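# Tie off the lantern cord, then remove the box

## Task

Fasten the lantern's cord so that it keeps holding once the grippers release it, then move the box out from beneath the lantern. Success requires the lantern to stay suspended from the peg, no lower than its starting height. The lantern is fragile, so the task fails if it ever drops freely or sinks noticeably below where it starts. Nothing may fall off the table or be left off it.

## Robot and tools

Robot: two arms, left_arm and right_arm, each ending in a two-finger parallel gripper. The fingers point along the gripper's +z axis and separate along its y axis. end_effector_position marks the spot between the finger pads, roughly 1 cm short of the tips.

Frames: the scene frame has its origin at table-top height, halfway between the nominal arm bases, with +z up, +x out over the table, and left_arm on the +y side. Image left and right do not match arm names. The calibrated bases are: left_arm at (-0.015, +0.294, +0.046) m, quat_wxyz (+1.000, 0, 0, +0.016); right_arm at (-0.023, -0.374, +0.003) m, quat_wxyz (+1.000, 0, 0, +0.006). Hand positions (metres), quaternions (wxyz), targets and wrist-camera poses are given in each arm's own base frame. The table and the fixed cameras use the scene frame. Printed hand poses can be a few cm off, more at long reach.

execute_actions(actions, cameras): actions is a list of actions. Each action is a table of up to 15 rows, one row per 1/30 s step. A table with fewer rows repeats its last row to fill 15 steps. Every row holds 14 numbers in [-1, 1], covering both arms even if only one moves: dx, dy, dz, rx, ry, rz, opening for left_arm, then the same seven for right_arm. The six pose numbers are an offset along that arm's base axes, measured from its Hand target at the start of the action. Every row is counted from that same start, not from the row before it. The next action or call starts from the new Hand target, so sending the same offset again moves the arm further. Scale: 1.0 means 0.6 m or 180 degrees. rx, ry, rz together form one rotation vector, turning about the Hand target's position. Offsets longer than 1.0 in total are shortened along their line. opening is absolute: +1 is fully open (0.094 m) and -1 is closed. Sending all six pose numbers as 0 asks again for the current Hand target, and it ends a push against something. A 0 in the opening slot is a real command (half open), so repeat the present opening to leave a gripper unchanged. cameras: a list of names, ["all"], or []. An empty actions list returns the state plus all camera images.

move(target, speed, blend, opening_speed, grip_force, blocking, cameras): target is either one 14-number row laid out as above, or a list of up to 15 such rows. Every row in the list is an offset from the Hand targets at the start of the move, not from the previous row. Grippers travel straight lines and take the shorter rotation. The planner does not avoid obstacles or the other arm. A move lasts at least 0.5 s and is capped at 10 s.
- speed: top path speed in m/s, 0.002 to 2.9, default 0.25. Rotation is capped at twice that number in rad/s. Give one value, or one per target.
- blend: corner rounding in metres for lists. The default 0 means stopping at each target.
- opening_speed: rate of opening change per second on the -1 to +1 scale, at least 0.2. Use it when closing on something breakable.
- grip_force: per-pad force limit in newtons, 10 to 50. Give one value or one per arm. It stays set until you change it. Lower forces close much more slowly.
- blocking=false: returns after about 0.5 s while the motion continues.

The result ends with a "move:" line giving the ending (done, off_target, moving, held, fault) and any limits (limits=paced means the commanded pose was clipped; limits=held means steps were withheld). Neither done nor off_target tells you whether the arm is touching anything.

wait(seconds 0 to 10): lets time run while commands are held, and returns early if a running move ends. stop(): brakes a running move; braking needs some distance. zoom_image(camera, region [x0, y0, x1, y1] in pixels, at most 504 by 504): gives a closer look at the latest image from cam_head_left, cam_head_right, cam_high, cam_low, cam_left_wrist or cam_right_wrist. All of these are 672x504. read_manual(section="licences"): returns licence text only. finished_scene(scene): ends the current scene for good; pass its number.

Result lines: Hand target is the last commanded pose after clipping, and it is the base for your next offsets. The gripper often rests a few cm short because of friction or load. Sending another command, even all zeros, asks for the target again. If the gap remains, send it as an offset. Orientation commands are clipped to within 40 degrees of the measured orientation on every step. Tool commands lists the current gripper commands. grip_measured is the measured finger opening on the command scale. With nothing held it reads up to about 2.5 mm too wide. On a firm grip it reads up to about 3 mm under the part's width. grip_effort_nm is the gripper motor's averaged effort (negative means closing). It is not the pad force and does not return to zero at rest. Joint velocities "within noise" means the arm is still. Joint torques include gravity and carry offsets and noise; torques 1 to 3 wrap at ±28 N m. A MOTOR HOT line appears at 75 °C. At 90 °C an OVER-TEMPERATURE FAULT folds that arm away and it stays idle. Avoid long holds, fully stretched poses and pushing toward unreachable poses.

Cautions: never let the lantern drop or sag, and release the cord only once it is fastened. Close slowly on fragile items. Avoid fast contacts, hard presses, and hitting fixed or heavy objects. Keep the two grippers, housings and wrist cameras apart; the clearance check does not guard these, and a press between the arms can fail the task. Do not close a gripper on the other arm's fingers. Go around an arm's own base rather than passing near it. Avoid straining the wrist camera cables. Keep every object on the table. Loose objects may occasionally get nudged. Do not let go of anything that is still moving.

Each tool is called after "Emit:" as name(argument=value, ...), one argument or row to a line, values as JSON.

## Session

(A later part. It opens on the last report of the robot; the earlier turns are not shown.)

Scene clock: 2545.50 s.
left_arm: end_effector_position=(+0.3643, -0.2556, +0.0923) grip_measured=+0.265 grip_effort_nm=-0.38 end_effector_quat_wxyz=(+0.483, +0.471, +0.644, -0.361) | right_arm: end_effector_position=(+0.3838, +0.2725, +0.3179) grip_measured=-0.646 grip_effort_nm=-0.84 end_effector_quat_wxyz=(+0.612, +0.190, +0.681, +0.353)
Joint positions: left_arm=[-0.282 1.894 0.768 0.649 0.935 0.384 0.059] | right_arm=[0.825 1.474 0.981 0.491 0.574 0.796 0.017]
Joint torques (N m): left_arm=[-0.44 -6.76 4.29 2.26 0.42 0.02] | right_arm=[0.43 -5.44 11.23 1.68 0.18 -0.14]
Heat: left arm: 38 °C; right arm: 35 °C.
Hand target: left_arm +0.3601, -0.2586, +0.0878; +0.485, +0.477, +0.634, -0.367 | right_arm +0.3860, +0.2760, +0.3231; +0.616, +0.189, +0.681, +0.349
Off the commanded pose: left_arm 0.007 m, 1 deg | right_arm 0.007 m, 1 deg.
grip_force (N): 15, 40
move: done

Emit:
execute_actions(
  actions=[],
)

Emit:
zoom_image(
  camera="cam_low",
  region=[310, 150, 440, 290],
)

Emit:
zoom_image(
  camera="cam_high",
  region=[270, 110, 430, 240],
)

Emit:
zoom_image(
  camera="cam_head_left",
  region=[260, 70, 400, 210],
)

Scene clock: 2554.67 s.
left_arm: end_effector_position=(+0.3643, -0.2556, +0.0922) grip_measured=+0.265 grip_effort_nm=-0.38 end_effector_quat_wxyz=(+0.483, +0.471, +0.644, -0.361) | right_arm: end_effector_position=(+0.3838, +0.2725, +0.3179) grip_measured=-0.646 grip_effort_nm=-0.84 end_effector_quat_wxyz=(+0.612, +0.190, +0.681, +0.353)
Joint positions: left_arm=[-0.282 1.894 0.768 0.649 0.935 0.384 0.059] | right_arm=[0.825 1.474 0.981 0.491 0.574 0.796 0.017]
Joint velocities: within noise
Joint torques (N m): left_arm=[-0.46 -6.69 4.3 2.25 0.45 0.02] | right_arm=[0.42 -5.42 11.22 1.69 0.18 -0.14]
Heat: left arm: 39 °C; right arm: 35 °C.
Hand target: left_arm +0.3601, -0.2586, +0.0877; +0.485, +0.477, +0.634, -0.367 | right_arm +0.3860, +0.2760, +0.3231; +0.616, +0.189, +0.681, +0.349
Tool commands: left_gripper/opening=+0.1 right_gripper/opening=-0.78
Off the commanded pose: left_arm 0.007 m, 1 deg | right_arm 0.007 m, 1 deg.
grip_force (N): 15, 40

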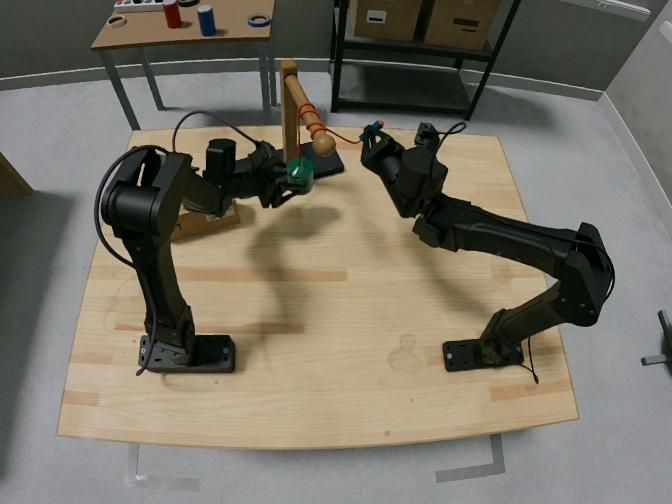

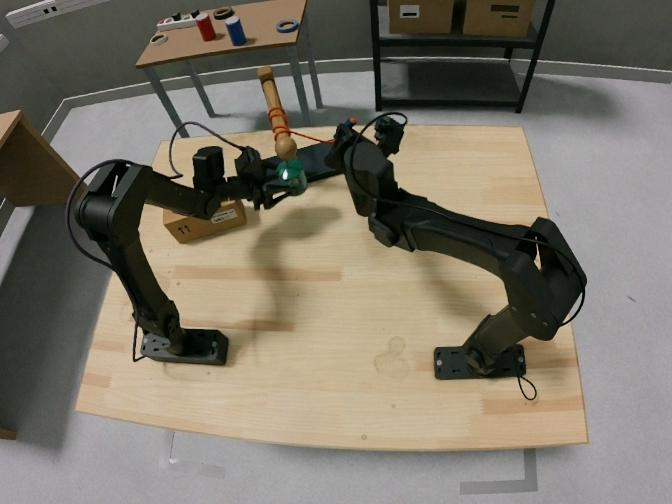

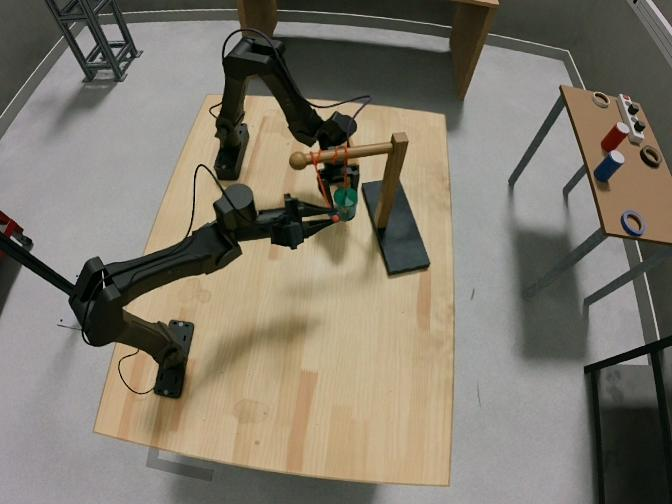

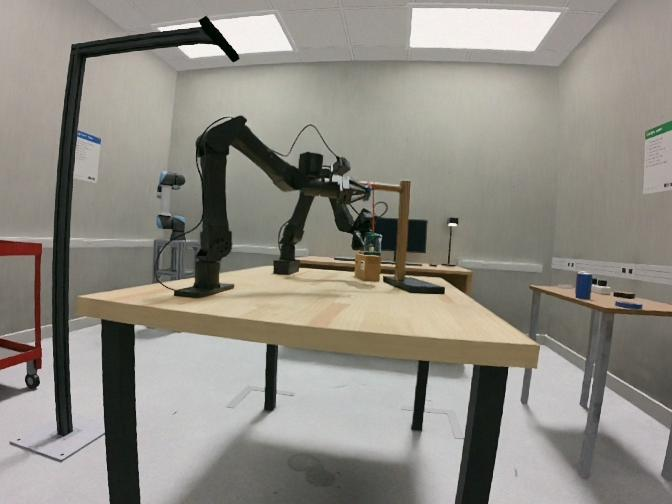

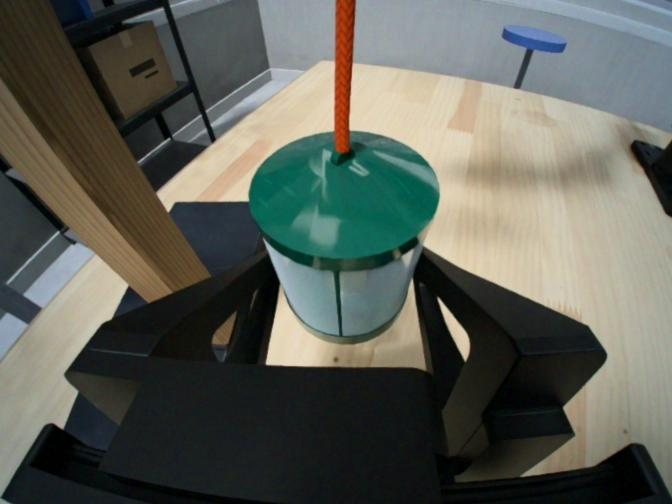

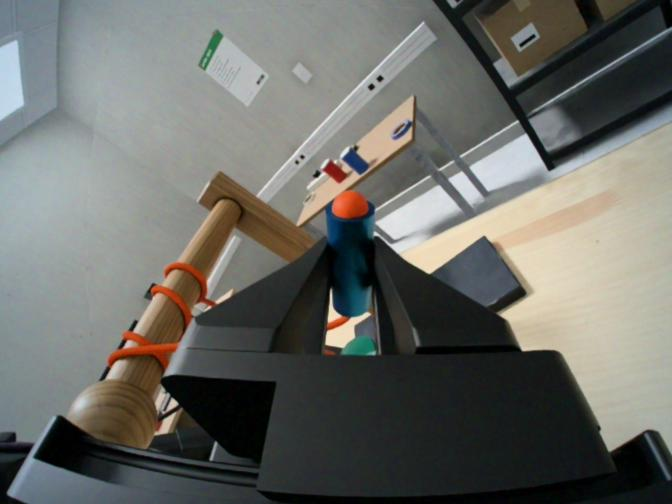

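Scaled by 3.600 from the camera's 672x504 image, which has a finer 960x720 frame.

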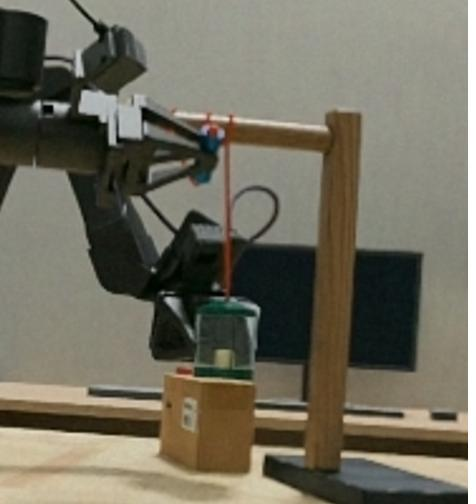

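Scaled by 3.150 from the camera's 672x504 image, which has a finer 960x720 frame.

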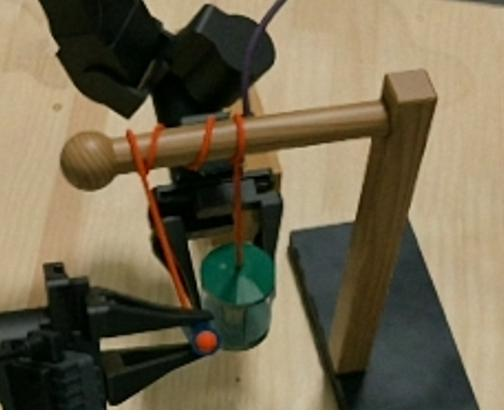

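Scaled by 3.600 from the camera's 672x504 image, which has a finer 960x720 frame.

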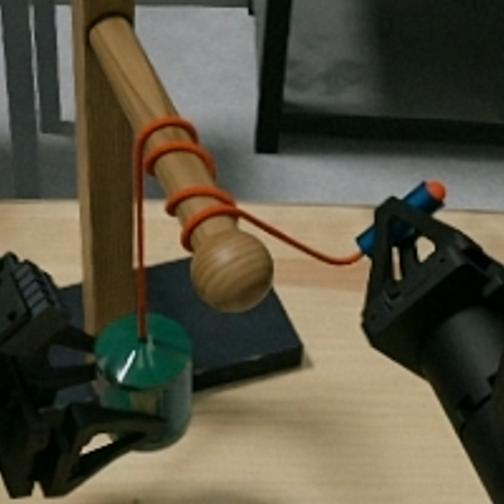

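Emit:
move(
  target=[0,0,0.092,0,0,0,0.1,0.0997,-0.091,-0.0735,0,0,0,-0.78],
  speed=0.03,
  grip_force=[15, 40],
  cameras=["cam_low","cam_high","cam_head_left"],
)

Emit:
zoom_image(
  camera="cam_low",
  region=[310, 150, 440, 290],
)

Emit:
zoom_image(
  camera="cam_high",
  region=[270, 110, 430, 240],
)

Emit:
zoom_image(
  camera="cam_head_left",
  region=[260, 70, 400, 210],
)

Scene clock: 2632.03 s.
left_arm: end_effector_position=(+0.3533, -0.2525, +0.1066) grip_measured=+0.265 grip_effort_nm=-0.38 end_effector_quat_wxyz=(+0.449, +0.461, +0.668, -0.373) | right_arm: end_effector_position=(+0.4286, +0.2475, +0.3163) grip_measured=-0.646 grip_effort_nm=-0.84 end_effector_quat_wxyz=(+0.616, +0.158, +0.652, +0.412)
Joint positions: left_arm=[-0.282 1.792 0.787 0.439 0.935 0.384 0.059] | right_arm=[0.616 1.55 0.939 0.714 0.263 0.799 0.017]
Joint torques (N m): left_arm=[-0.42 -12.08 8.57 1.88 0.5 0] | right_arm=[-3.12 -5.04 5.87 1.37 0.81 -0.17]
Heat: left arm: 40 °C; right arm: 36 °C.
Hand target: left_arm +0.3601, -0.2586, +0.1432; +0.485, +0.477, +0.634, -0.367 | right_arm +0.4459, +0.2212, +0.2792; +0.616, +0.189, +0.681, +0.349
Off the commanded pose: left_arm 0.037 m, 6 deg | right_arm 0.049 m, 9 deg.
grip_force (N): 15, 40
move: off_target (left_arm, right_arm)
Images, in order (width x height): cam_head_left 672x504, cam_high 672x504, cam_low 672x504.

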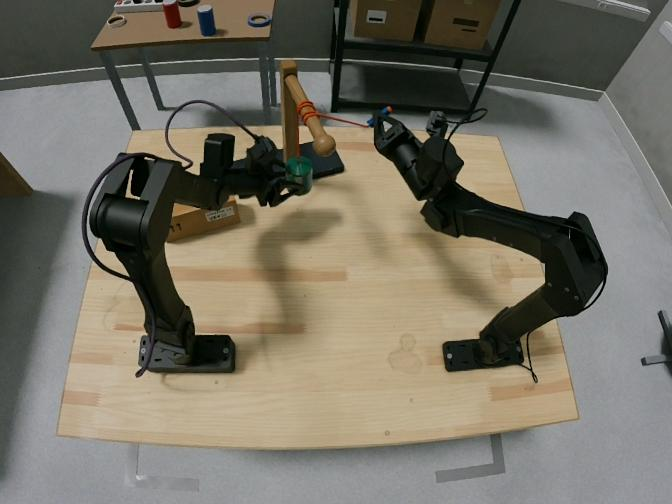

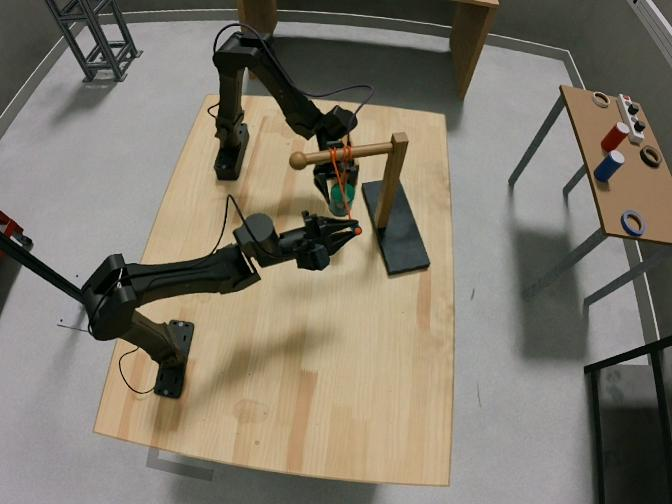

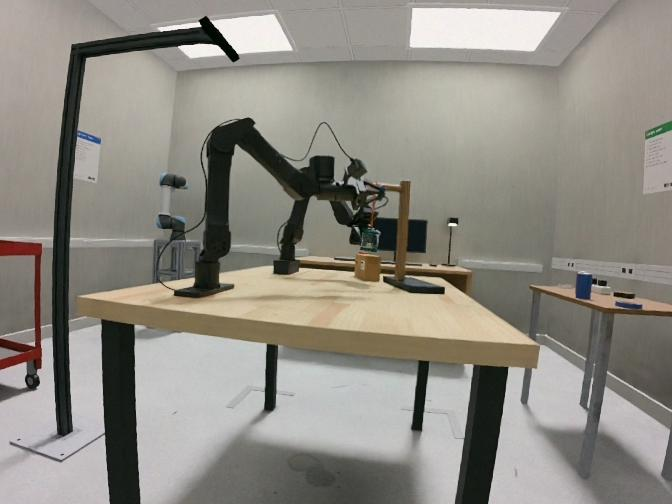

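Scaled by 3.600 from the camera's 672x504 image, which has a finer 960x720 frame.

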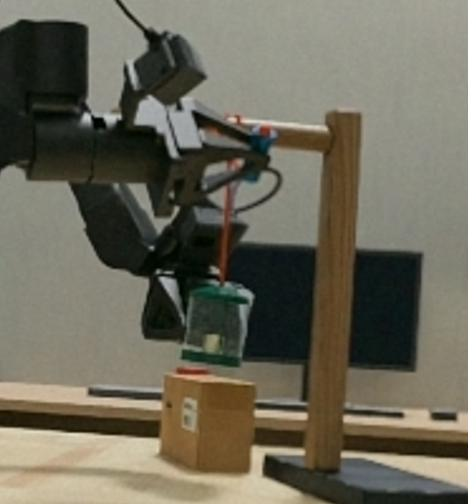

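Scaled by 3.150 from the camera's 672x504 image, which has a finer 960x720 frame.

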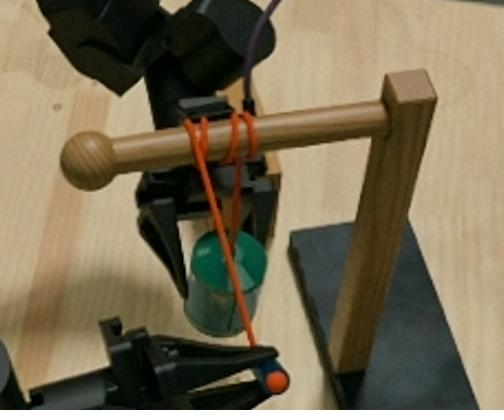

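Scaled by 3.600 from the camera's 672x504 image, which has a finer 960x720 frame.

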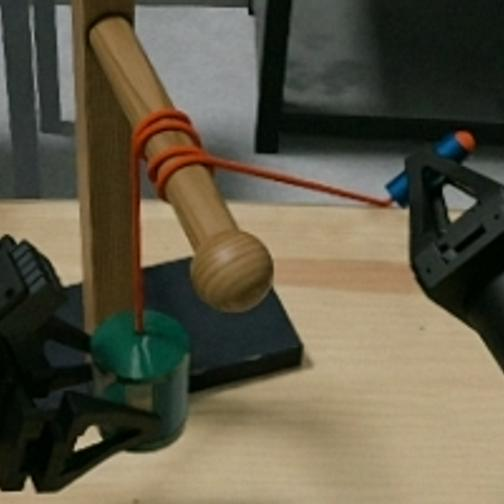

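Emit:
move(
  target=[0,0,-0.06,0,0,0,0.1,0,0,0,0,0,0,-0.78],
  speed=0.02,
  grip_force=[15, 40],
  cameras=["cam_low","cam_high"],
)

Emit:
zoom_image(
  camera="cam_low",
  region=[310, 150, 440, 290],
)

Emit:
zoom_image(
  camera="cam_high",
  region=[270, 110, 430, 240],
)

Scene clock: 2656.80 s.
left_arm: end_effector_position=(+0.3640, -0.2556, +0.1124) grip_measured=+0.265 grip_effort_nm=-0.38 end_effector_quat_wxyz=(+0.485, +0.471, +0.642, -0.360) | right_arm: end_effector_position=(+0.4323, +0.2429, +0.3138) grip_measured=-0.646 grip_effort_nm=-0.84 end_effector_quat_wxyz=(+0.618, +0.162, +0.653, +0.406)
Joint positions: left_arm=[-0.282 1.827 0.787 0.569 0.935 0.384 0.059] | right_arm=[0.606 1.555 0.939 0.714 0.267 0.799 0.017]
Joint torques (N m): left_arm=[-0.44 -6.43 4.64 2.19 0.44 0.02] | right_arm=[-2.21 -5.42 6.13 1.37 0.77 -0.19]
Heat: left arm: 41 °C; right arm: 35 °C.
Hand target: left_arm +0.3601, -0.2586, +0.1072; +0.485, +0.477, +0.634, -0.367 | right_arm +0.4459, +0.2212, +0.2792; +0.616, +0.189, +0.681, +0.349
Off the commanded pose: left_arm 0.007 m, 1 deg | right_arm 0.043 m, 8 deg.
grip_force (N): 15, 40
move: off_target (right_arm)
Images, in order (width x height): cam_high 672x504, cam_low 672x504.

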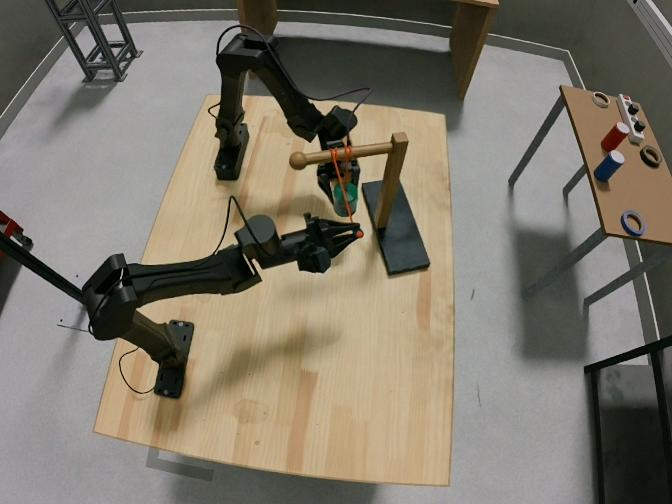

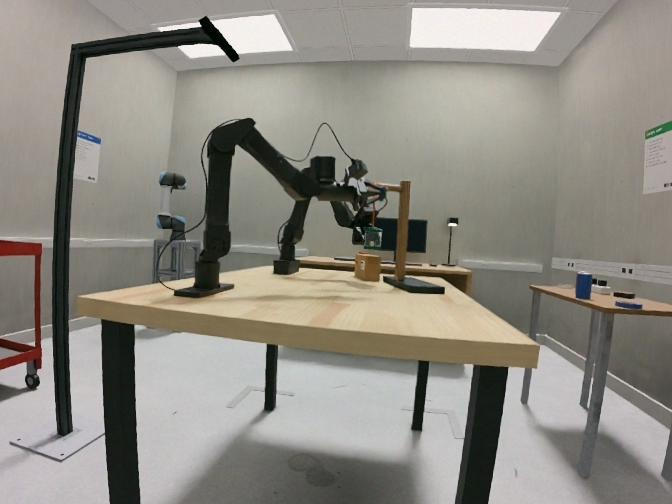

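Scaled by 3.600 from the camera's 672x504 image, which has a finer 960x720 frame.

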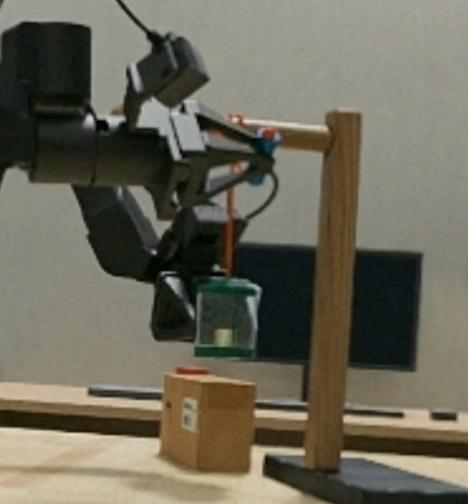

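Scaled by 3.150 from the camera's 672x504 image, which has a finer 960x720 frame.

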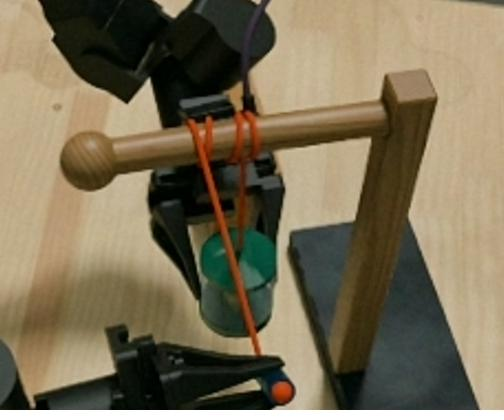

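Emit:
move(
  target=[
    [0,0,0.0115,0,0,0,0.1,0,0,0,0,0,0,-0.78],
    [0,0,0.0115,0,0,0,0.95,0,0,0,0,0,0,-0.78],
  ],
  speed=0.03,
  opening_speed=0.3,
  grip_force=[15, 40],
  cameras=["cam_low","cam_high","cam_left_wrist"],
)

Emit:
zoom_image(
  camera="cam_low",
  region=[310, 150, 440, 290],
)

Emit:
zoom_image(
  camera="cam_high",
  region=[270, 110, 430, 240],
)

Scene clock: 2744.47 s.
left_arm: end_effector_position=(+0.3633, -0.2559, +0.1128) grip_measured=+0.947 grip_effort_nm=0.14 end_effector_quat_wxyz=(+0.485, +0.472, +0.641, -0.362) | right_arm: end_effector_position=(+0.4323, +0.2429, +0.3138) grip_measured=-0.646 grip_effort_nm=-0.84 end_effector_quat_wxyz=(+0.618, +0.162, +0.653, +0.406)
Joint positions: left_arm=[-0.282 1.827 0.787 0.569 0.94 0.384 0.091] | right_arm=[0.606 1.555 0.939 0.714 0.267 0.799 0.017]
Joint torques (N m): left_arm=[-0.4 -7.99 5.29 1.9 0.38 -0.02] | right_arm=[-2.32 -5.42 6.06 1.37 0.77 -0.17]
Heat: left arm: 41 °C; right arm: 35 °C.
Hand target: left_arm +0.3601, -0.2586, +0.1140; +0.485, +0.477, +0.634, -0.367 | right_arm +0.4459, +0.2212, +0.2792; +0.616, +0.189, +0.681, +0.349
Off the commanded pose: left_arm 0.004 m, 1 deg | right_arm 0.043 m, 8 deg.
grip_force (N): 15, 40
move: off_target (right_arm)
Images, in order (width x height): cam_high 672x504, cam_low 672x504, cam_left_wrist 672x504.

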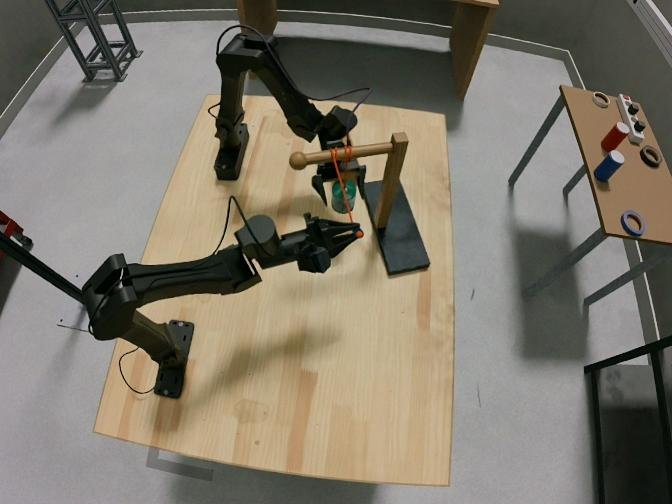

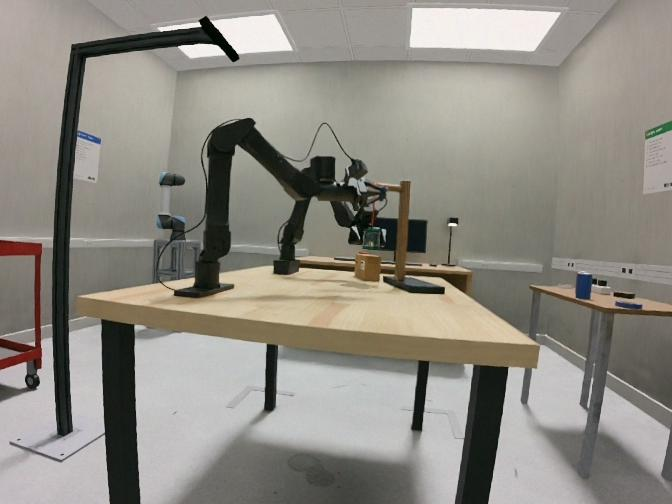

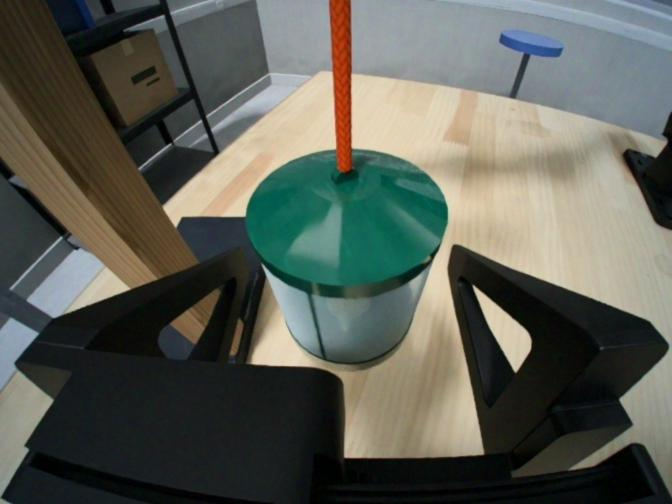

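Scaled by 3.600 from the camera's 672x504 image, which has a finer 960x720 frame.

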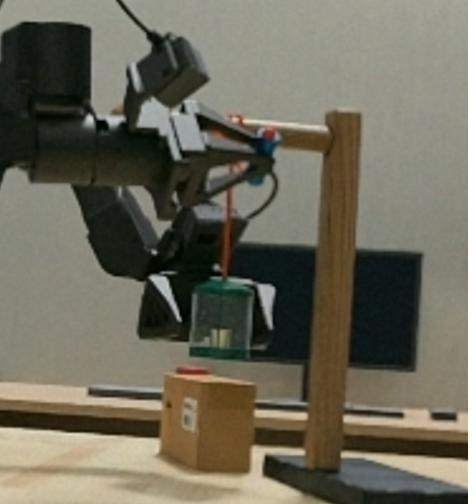

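Scaled by 3.150 from the camera's 672x504 image, which has a finer 960x720 frame.

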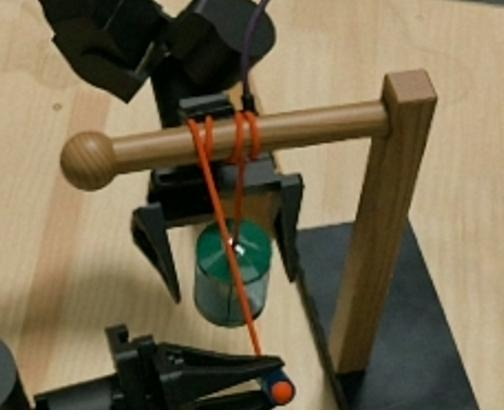

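Emit:
move(
  target=[-0.0607,0.2,0.058,0,0,0,0.95,0,0,0,0,0,0,-0.78],
  speed=0.08,
  grip_force=[30, 40],
  cameras=["cam_low","cam_high","cam_head_left"],
)

Emit:
zoom_image(
  camera="cam_low",
  region=[310, 150, 440, 290],
)

Emit:
zoom_image(
  camera="cam_high",
  region=[270, 110, 430, 240],
)

Scene clock: 2763.10 s.
left_arm: end_effector_position=(+0.3219, -0.1385, +0.1335) grip_measured=+0.947 grip_effort_nm=0.14 end_effector_quat_wxyz=(+0.473, +0.469, +0.649, -0.368) | right_arm: end_effector_position=(+0.4323, +0.2429, +0.3138) grip_measured=-0.646 grip_effort_nm=-0.84 end_effector_quat_wxyz=(+0.618, +0.162, +0.653, +0.406)
Joint positions: left_arm=[0.097 1.596 0.773 -0.183 1.23 0.944 0.091] | right_arm=[0.606 1.555 0.939 0.714 0.267 0.799 0.017]
Joint torques (N m): left_arm=[0.39 -7.69 7.87 0.92 0.79 0.1] | right_arm=[-2.33 -5.34 6.02 1.38 0.75 -0.19]
Heat: left arm: 42 °C; right arm: 35 °C.
Hand target: left_arm +0.3237, -0.1386, +0.1488; +0.485, +0.477, +0.634, -0.367 | right_arm +0.4459, +0.2212, +0.2792; +0.616, +0.189, +0.681, +0.349
Off the commanded pose: left_arm 0.015 m, 2 deg | right_arm 0.043 m, 8 deg.
grip_force (N): 30, 40
move: off_target (left_arm, right_arm)
Images, in order (width x height): cam_head_left 672x504, cam_high 672x504, cam_low 672x504.

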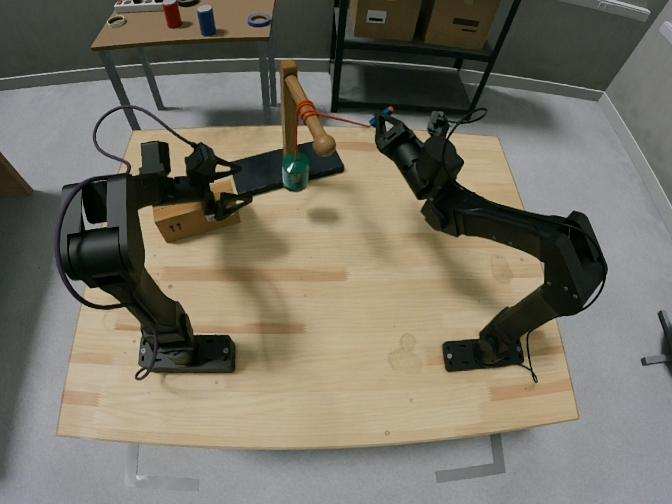

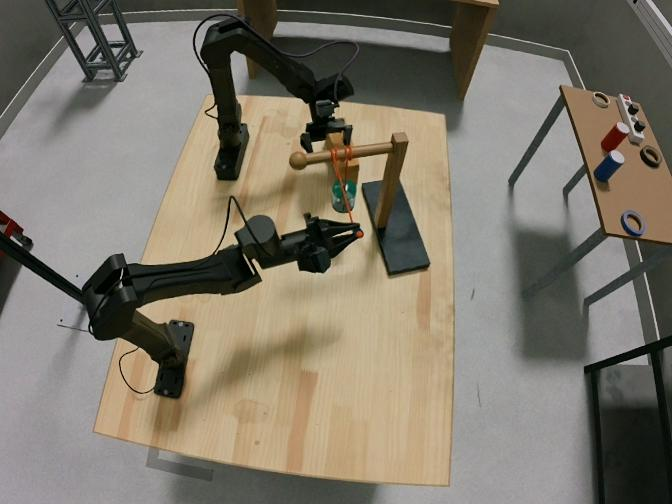

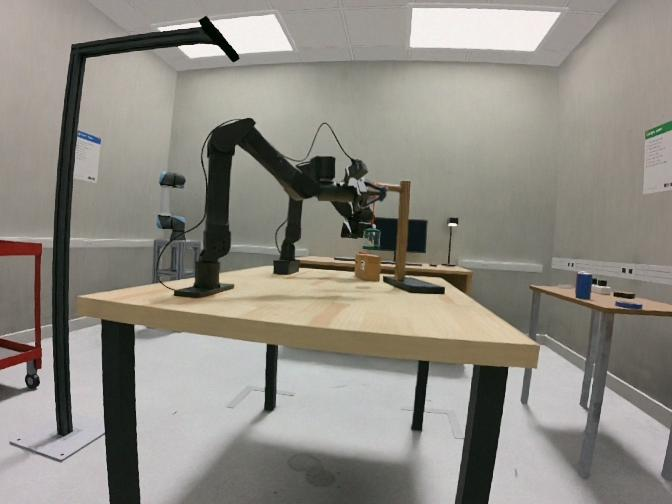

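Scaled by 3.600 from the camera's 672x504 image, which has a finer 960x720 frame.

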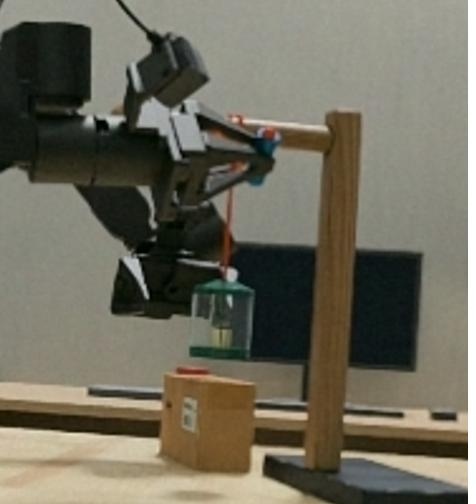

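Scaled by 3.150 from the camera's 672x504 image, which has a finer 960x720 frame.

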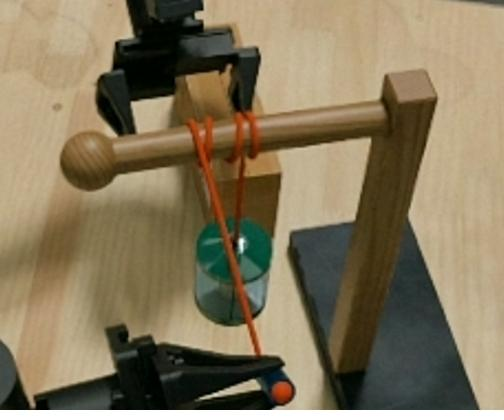

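Emit:
move(
  target=[0,0,0,0,0,0,0.95,-0.0572,0.0768,-0.0052,0.124,0.031,0,-0.78],
  speed=0.06,
  grip_force=[30, 40],
  cameras=["cam_low","cam_high","cam_head_left"],
)

Emit:
zoom_image(
  camera="cam_low",
  region=[310, 150, 440, 290],
)

Emit:
zoom_image(
  camera="cam_high",
  region=[270, 110, 430, 240],
)

Emit:
zoom_image(
  camera="cam_head_left",
  region=[260, 70, 400, 210],
)

Scene clock: 2789.40 s.
left_arm: end_effector_position=(+0.3215, -0.1386, +0.1333) grip_measured=+0.947 grip_effort_nm=0.14 end_effector_quat_wxyz=(+0.472, +0.469, +0.649, -0.368) | right_arm: end_effector_position=(+0.4112, +0.2654, +0.2890) grip_measured=-0.646 grip_effort_nm=-0.84 end_effector_quat_wxyz=(+0.536, +0.320, +0.618, +0.477)
Joint positions: left_arm=[0.097 1.596 0.773 -0.187 1.23 0.947 0.091] | right_arm=[0.748 1.58 0.925 0.691 0.498 1.188 0.017]
Joint torques (N m): left_arm=[0.38 -7.68 7.94 0.9 0.78 0.11] | right_arm=[0.51 -6.09 7.45 1.72 0.2 -0.03]
Heat: left arm: 39 °C; right arm: 35 °C.
Hand target: left_arm +0.3237, -0.1386, +0.1488; +0.485, +0.477, +0.634, -0.367 | right_arm +0.4115, +0.2674, +0.2761; +0.534, +0.321, +0.630, +0.464
Off the commanded pose: left_arm 0.016 m, 2 deg | right_arm 0.013 m, 2 deg.
grip_force (N): 30, 40
move: off_target (left_arm, right_arm)
Images, in order (width x height): cam_head_left 672x504, cam_high 672x504, cam_low 672x504.

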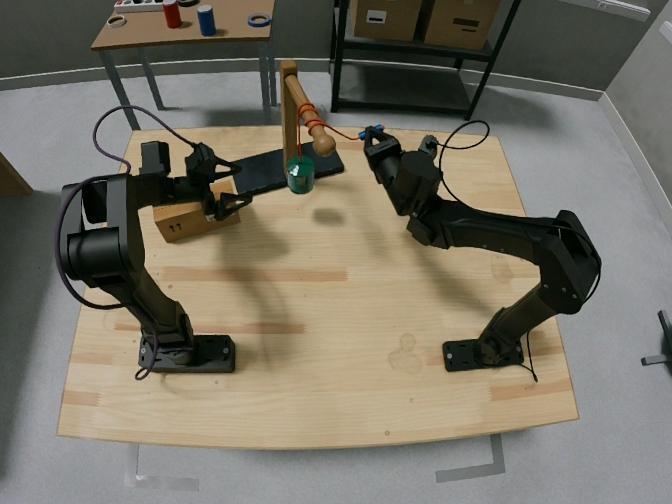

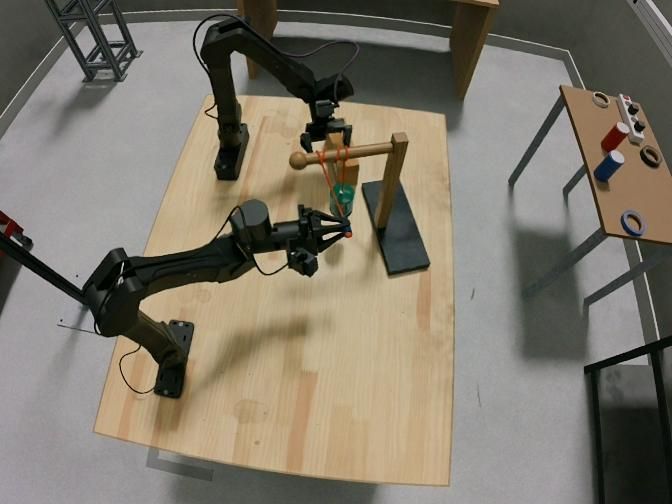

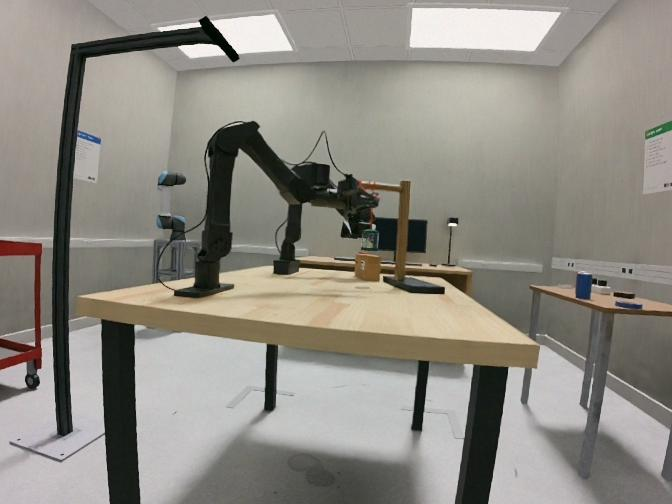

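Scaled by 3.600 from the camera's 672x504 image, which has a finer 960x720 frame.

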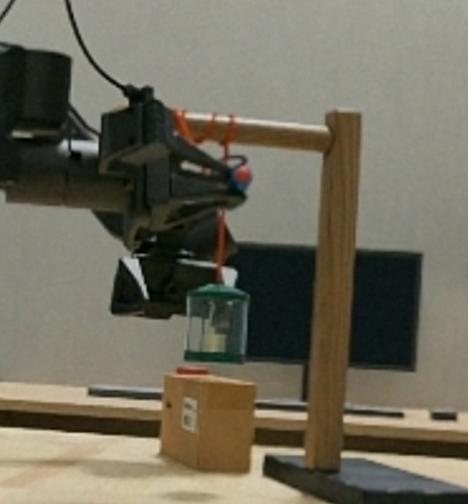

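Scaled by 3.150 from the camera's 672x504 image, which has a finer 960x720 frame.

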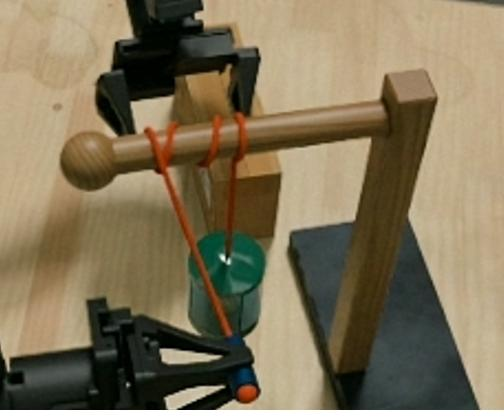

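Scaled by 3.600 from the camera's 672x504 image, which has a finer 960x720 frame.

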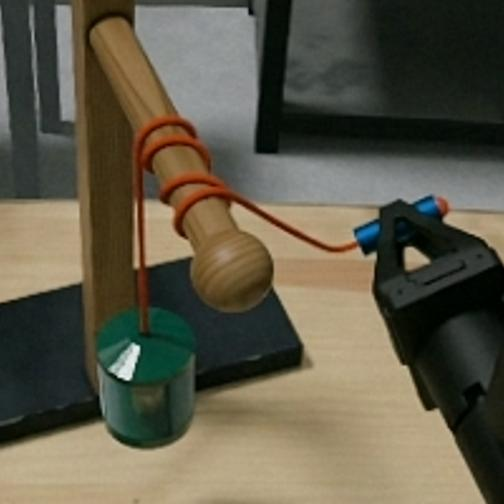

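Emit:
move(
  target=[
    [0,0,0,0,0,0,0.95,-0.0483,0.0565,-0.0618,0.129,0.032,0,-0.78],
    [0,0,0,0,0,0,0.95,-0.09,0.1208,-0.0902,0.253,0.063,0,-0.78],
  ],
  speed=0.06,
  blend=[0.02, 0],
  grip_force=[30, 40],
  cameras=["cam_low","cam_high","cam_head_left","cam_right_wrist"],
)

Emit:
zoom_image(
  camera="cam_low",
  region=[310, 150, 440, 290],
)

Emit:
zoom_image(
  camera="cam_high",
  region=[270, 110, 430, 240],
)

Emit:
zoom_image(
  camera="cam_head_left",
  region=[260, 70, 400, 210],
)

Scene clock: 2819.90 s.
left_arm: end_effector_position=(+0.3215, -0.1386, +0.1333) grip_measured=+0.947 grip_effort_nm=0.14 end_effector_quat_wxyz=(+0.472, +0.469, +0.649, -0.368) | right_arm: end_effector_position=(+0.3561, +0.3348, +0.2234) grip_measured=-0.646 grip_effort_nm=-0.84 end_effector_quat_wxyz=(+0.302, +0.545, +0.449, +0.641)
Joint positions: left_arm=[0.097 1.596 0.773 -0.187 1.23 0.947 0.091] | right_arm=[1.01 1.772 0.871 0.907 0.761 2.009 0.017]
Joint torques (N m): left_arm=[0.35 -7.71 7.9 0.91 0.78 0.1] | right_arm=[0.55 -6.65 9.35 1.69 0.2 -0.06]
Heat: left arm: 41 °C; right arm: 36 °C.
Hand target: left_arm +0.3237, -0.1386, +0.1488; +0.485, +0.477, +0.634, -0.367 | right_arm +0.3575, +0.3398, +0.2219; +0.305, +0.546, +0.449, +0.638
Off the commanded pose: left_arm 0.016 m, 2 deg | right_arm 0.005 m, 1 deg.
grip_force (N): 30, 40
move: off_target (left_arm)
Images, in order (width x height): cam_head_left 672x504, cam_high 672x504, cam_low 672x504, cam_right_wrist 672x504.

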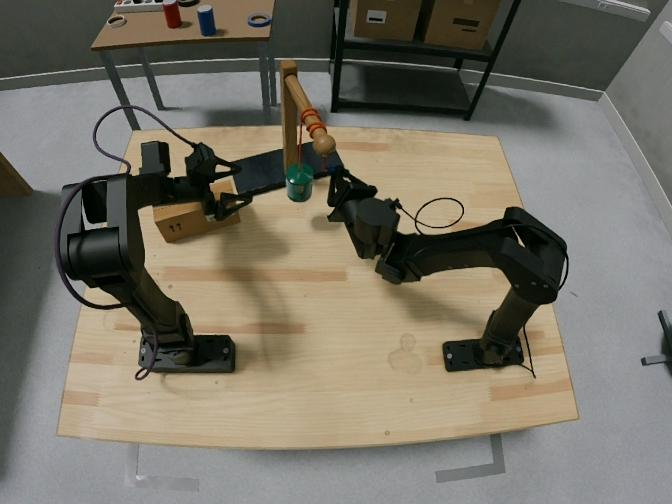

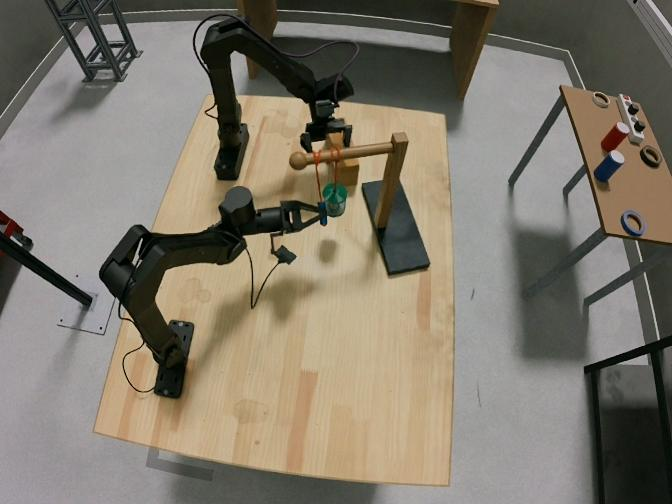

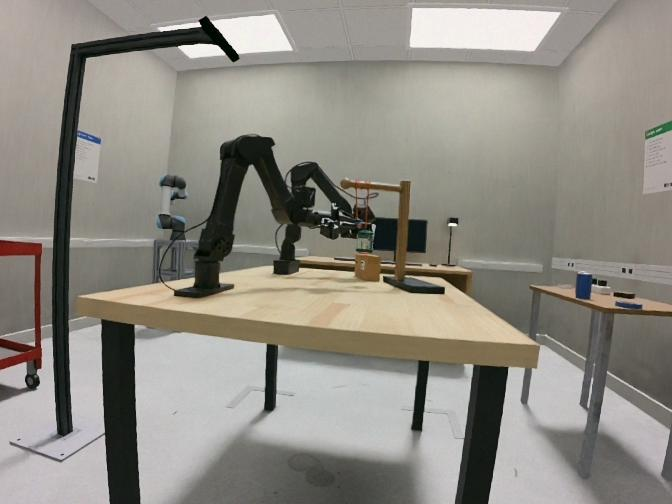

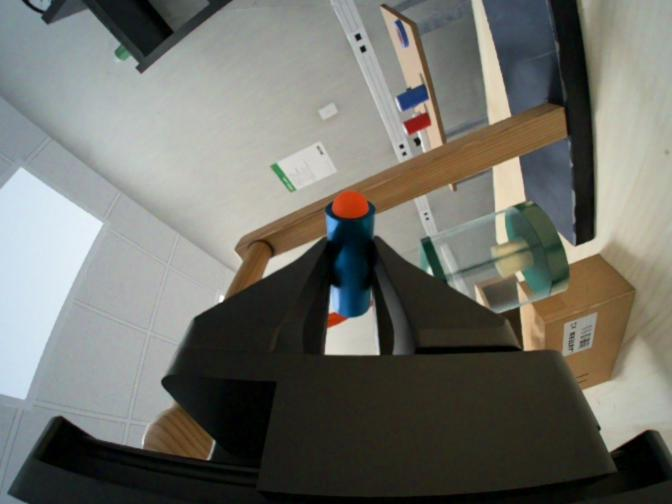

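Scaled by 3.600 from the camera's 672x504 image, which has a finer 960x720 frame.

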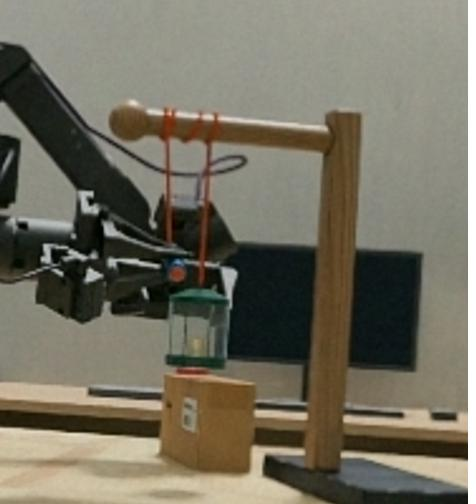

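Scaled by 3.150 from the camera's 672x504 image, which has a finer 960x720 frame.

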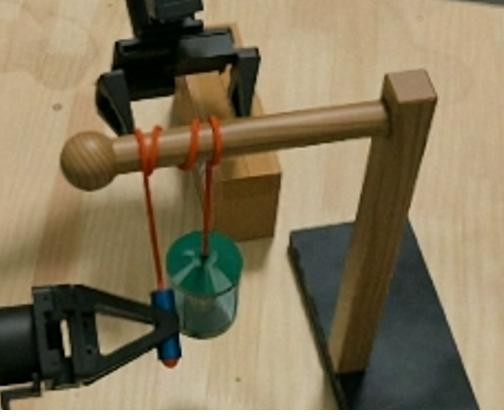

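Scaled by 3.600 from the camera's 672x504 image, which has a finer 960x720 frame.

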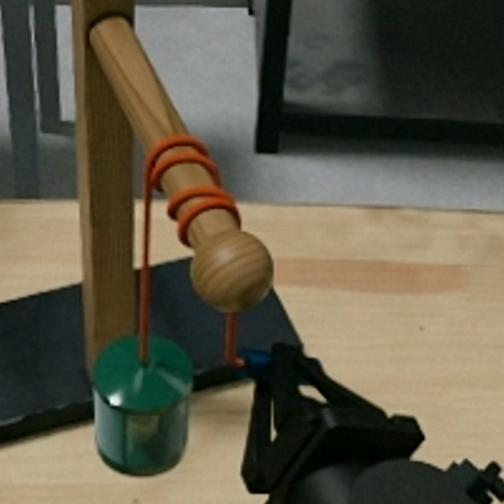

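Emit:
wait(
  seconds=1,
  cameras=["cam_low","cam_high"],
)

Emit:
zoom_image(
  camera="cam_low",
  region=[310, 150, 440, 290],
)

Emit:
zoom_image(
  camera="cam_high",
  region=[270, 110, 430, 240],
)

Scene clock: 2842.93 s.
left_arm: end_effector_position=(+0.3215, -0.1386, +0.1333) grip_measured=+0.947 grip_effort_nm=0.14 end_effector_quat_wxyz=(+0.472, +0.469, +0.649, -0.368) | right_arm: end_effector_position=(+0.3561, +0.3348, +0.2234) grip_measured=-0.646 grip_effort_nm=-0.84 end_effector_quat_wxyz=(+0.301, +0.545, +0.448, +0.641)
Joint positions: left_arm=[0.097 1.596 0.773 -0.187 1.23 0.947 0.091] | right_arm=[1.01 1.772 0.871 0.907 0.761 2.01 0.017]
Joint torques (N m): left_arm=[0.38 -7.64 7.98 0.88 0.8 0.11] | right_arm=[0.51 -6.76 9.29 1.69 0.2 -0.08]
Heat: left arm: 42 °C; right arm: 37 °C.
Hand target: left_arm +0.3237, -0.1386, +0.1488; +0.485, +0.477, +0.634, -0.367 | right_arm +0.3575, +0.3398, +0.2219; +0.305, +0.546, +0.449, +0.638
Tool commands: left_gripper/opening=+0.95 right_gripper/opening=-0.78
Off the commanded pose: left_arm 0.016 m, 2 deg | right_arm 0.005 m, 1 deg.
grip_force (N): 30, 40
wait: 1.00 s; at rest from the start
Images, in order (width x height): cam_high 672x504, cam_low 672x504.

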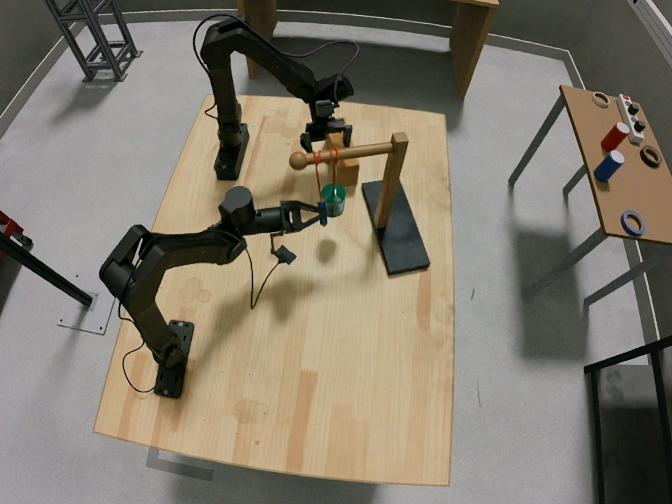

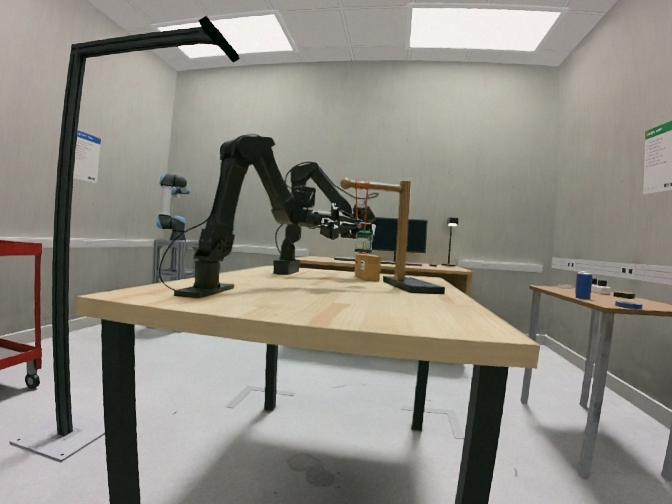

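Scaled by 3.600 from the camera's 672x504 image, which has a finer 960x720 frame.

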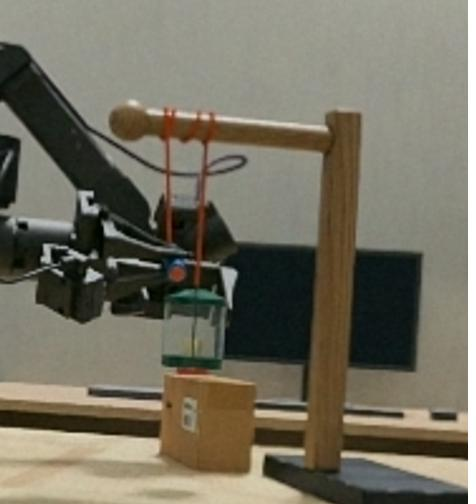

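Scaled by 3.150 from the camera's 672x504 image, which has a finer 960x720 frame.

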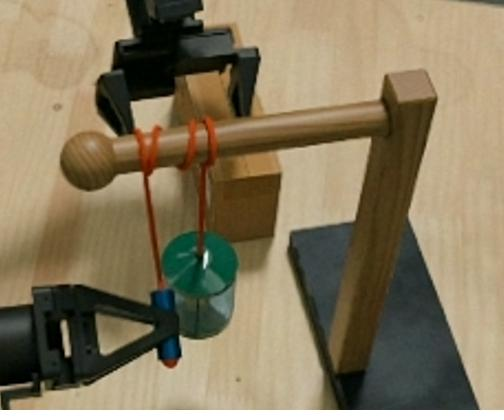

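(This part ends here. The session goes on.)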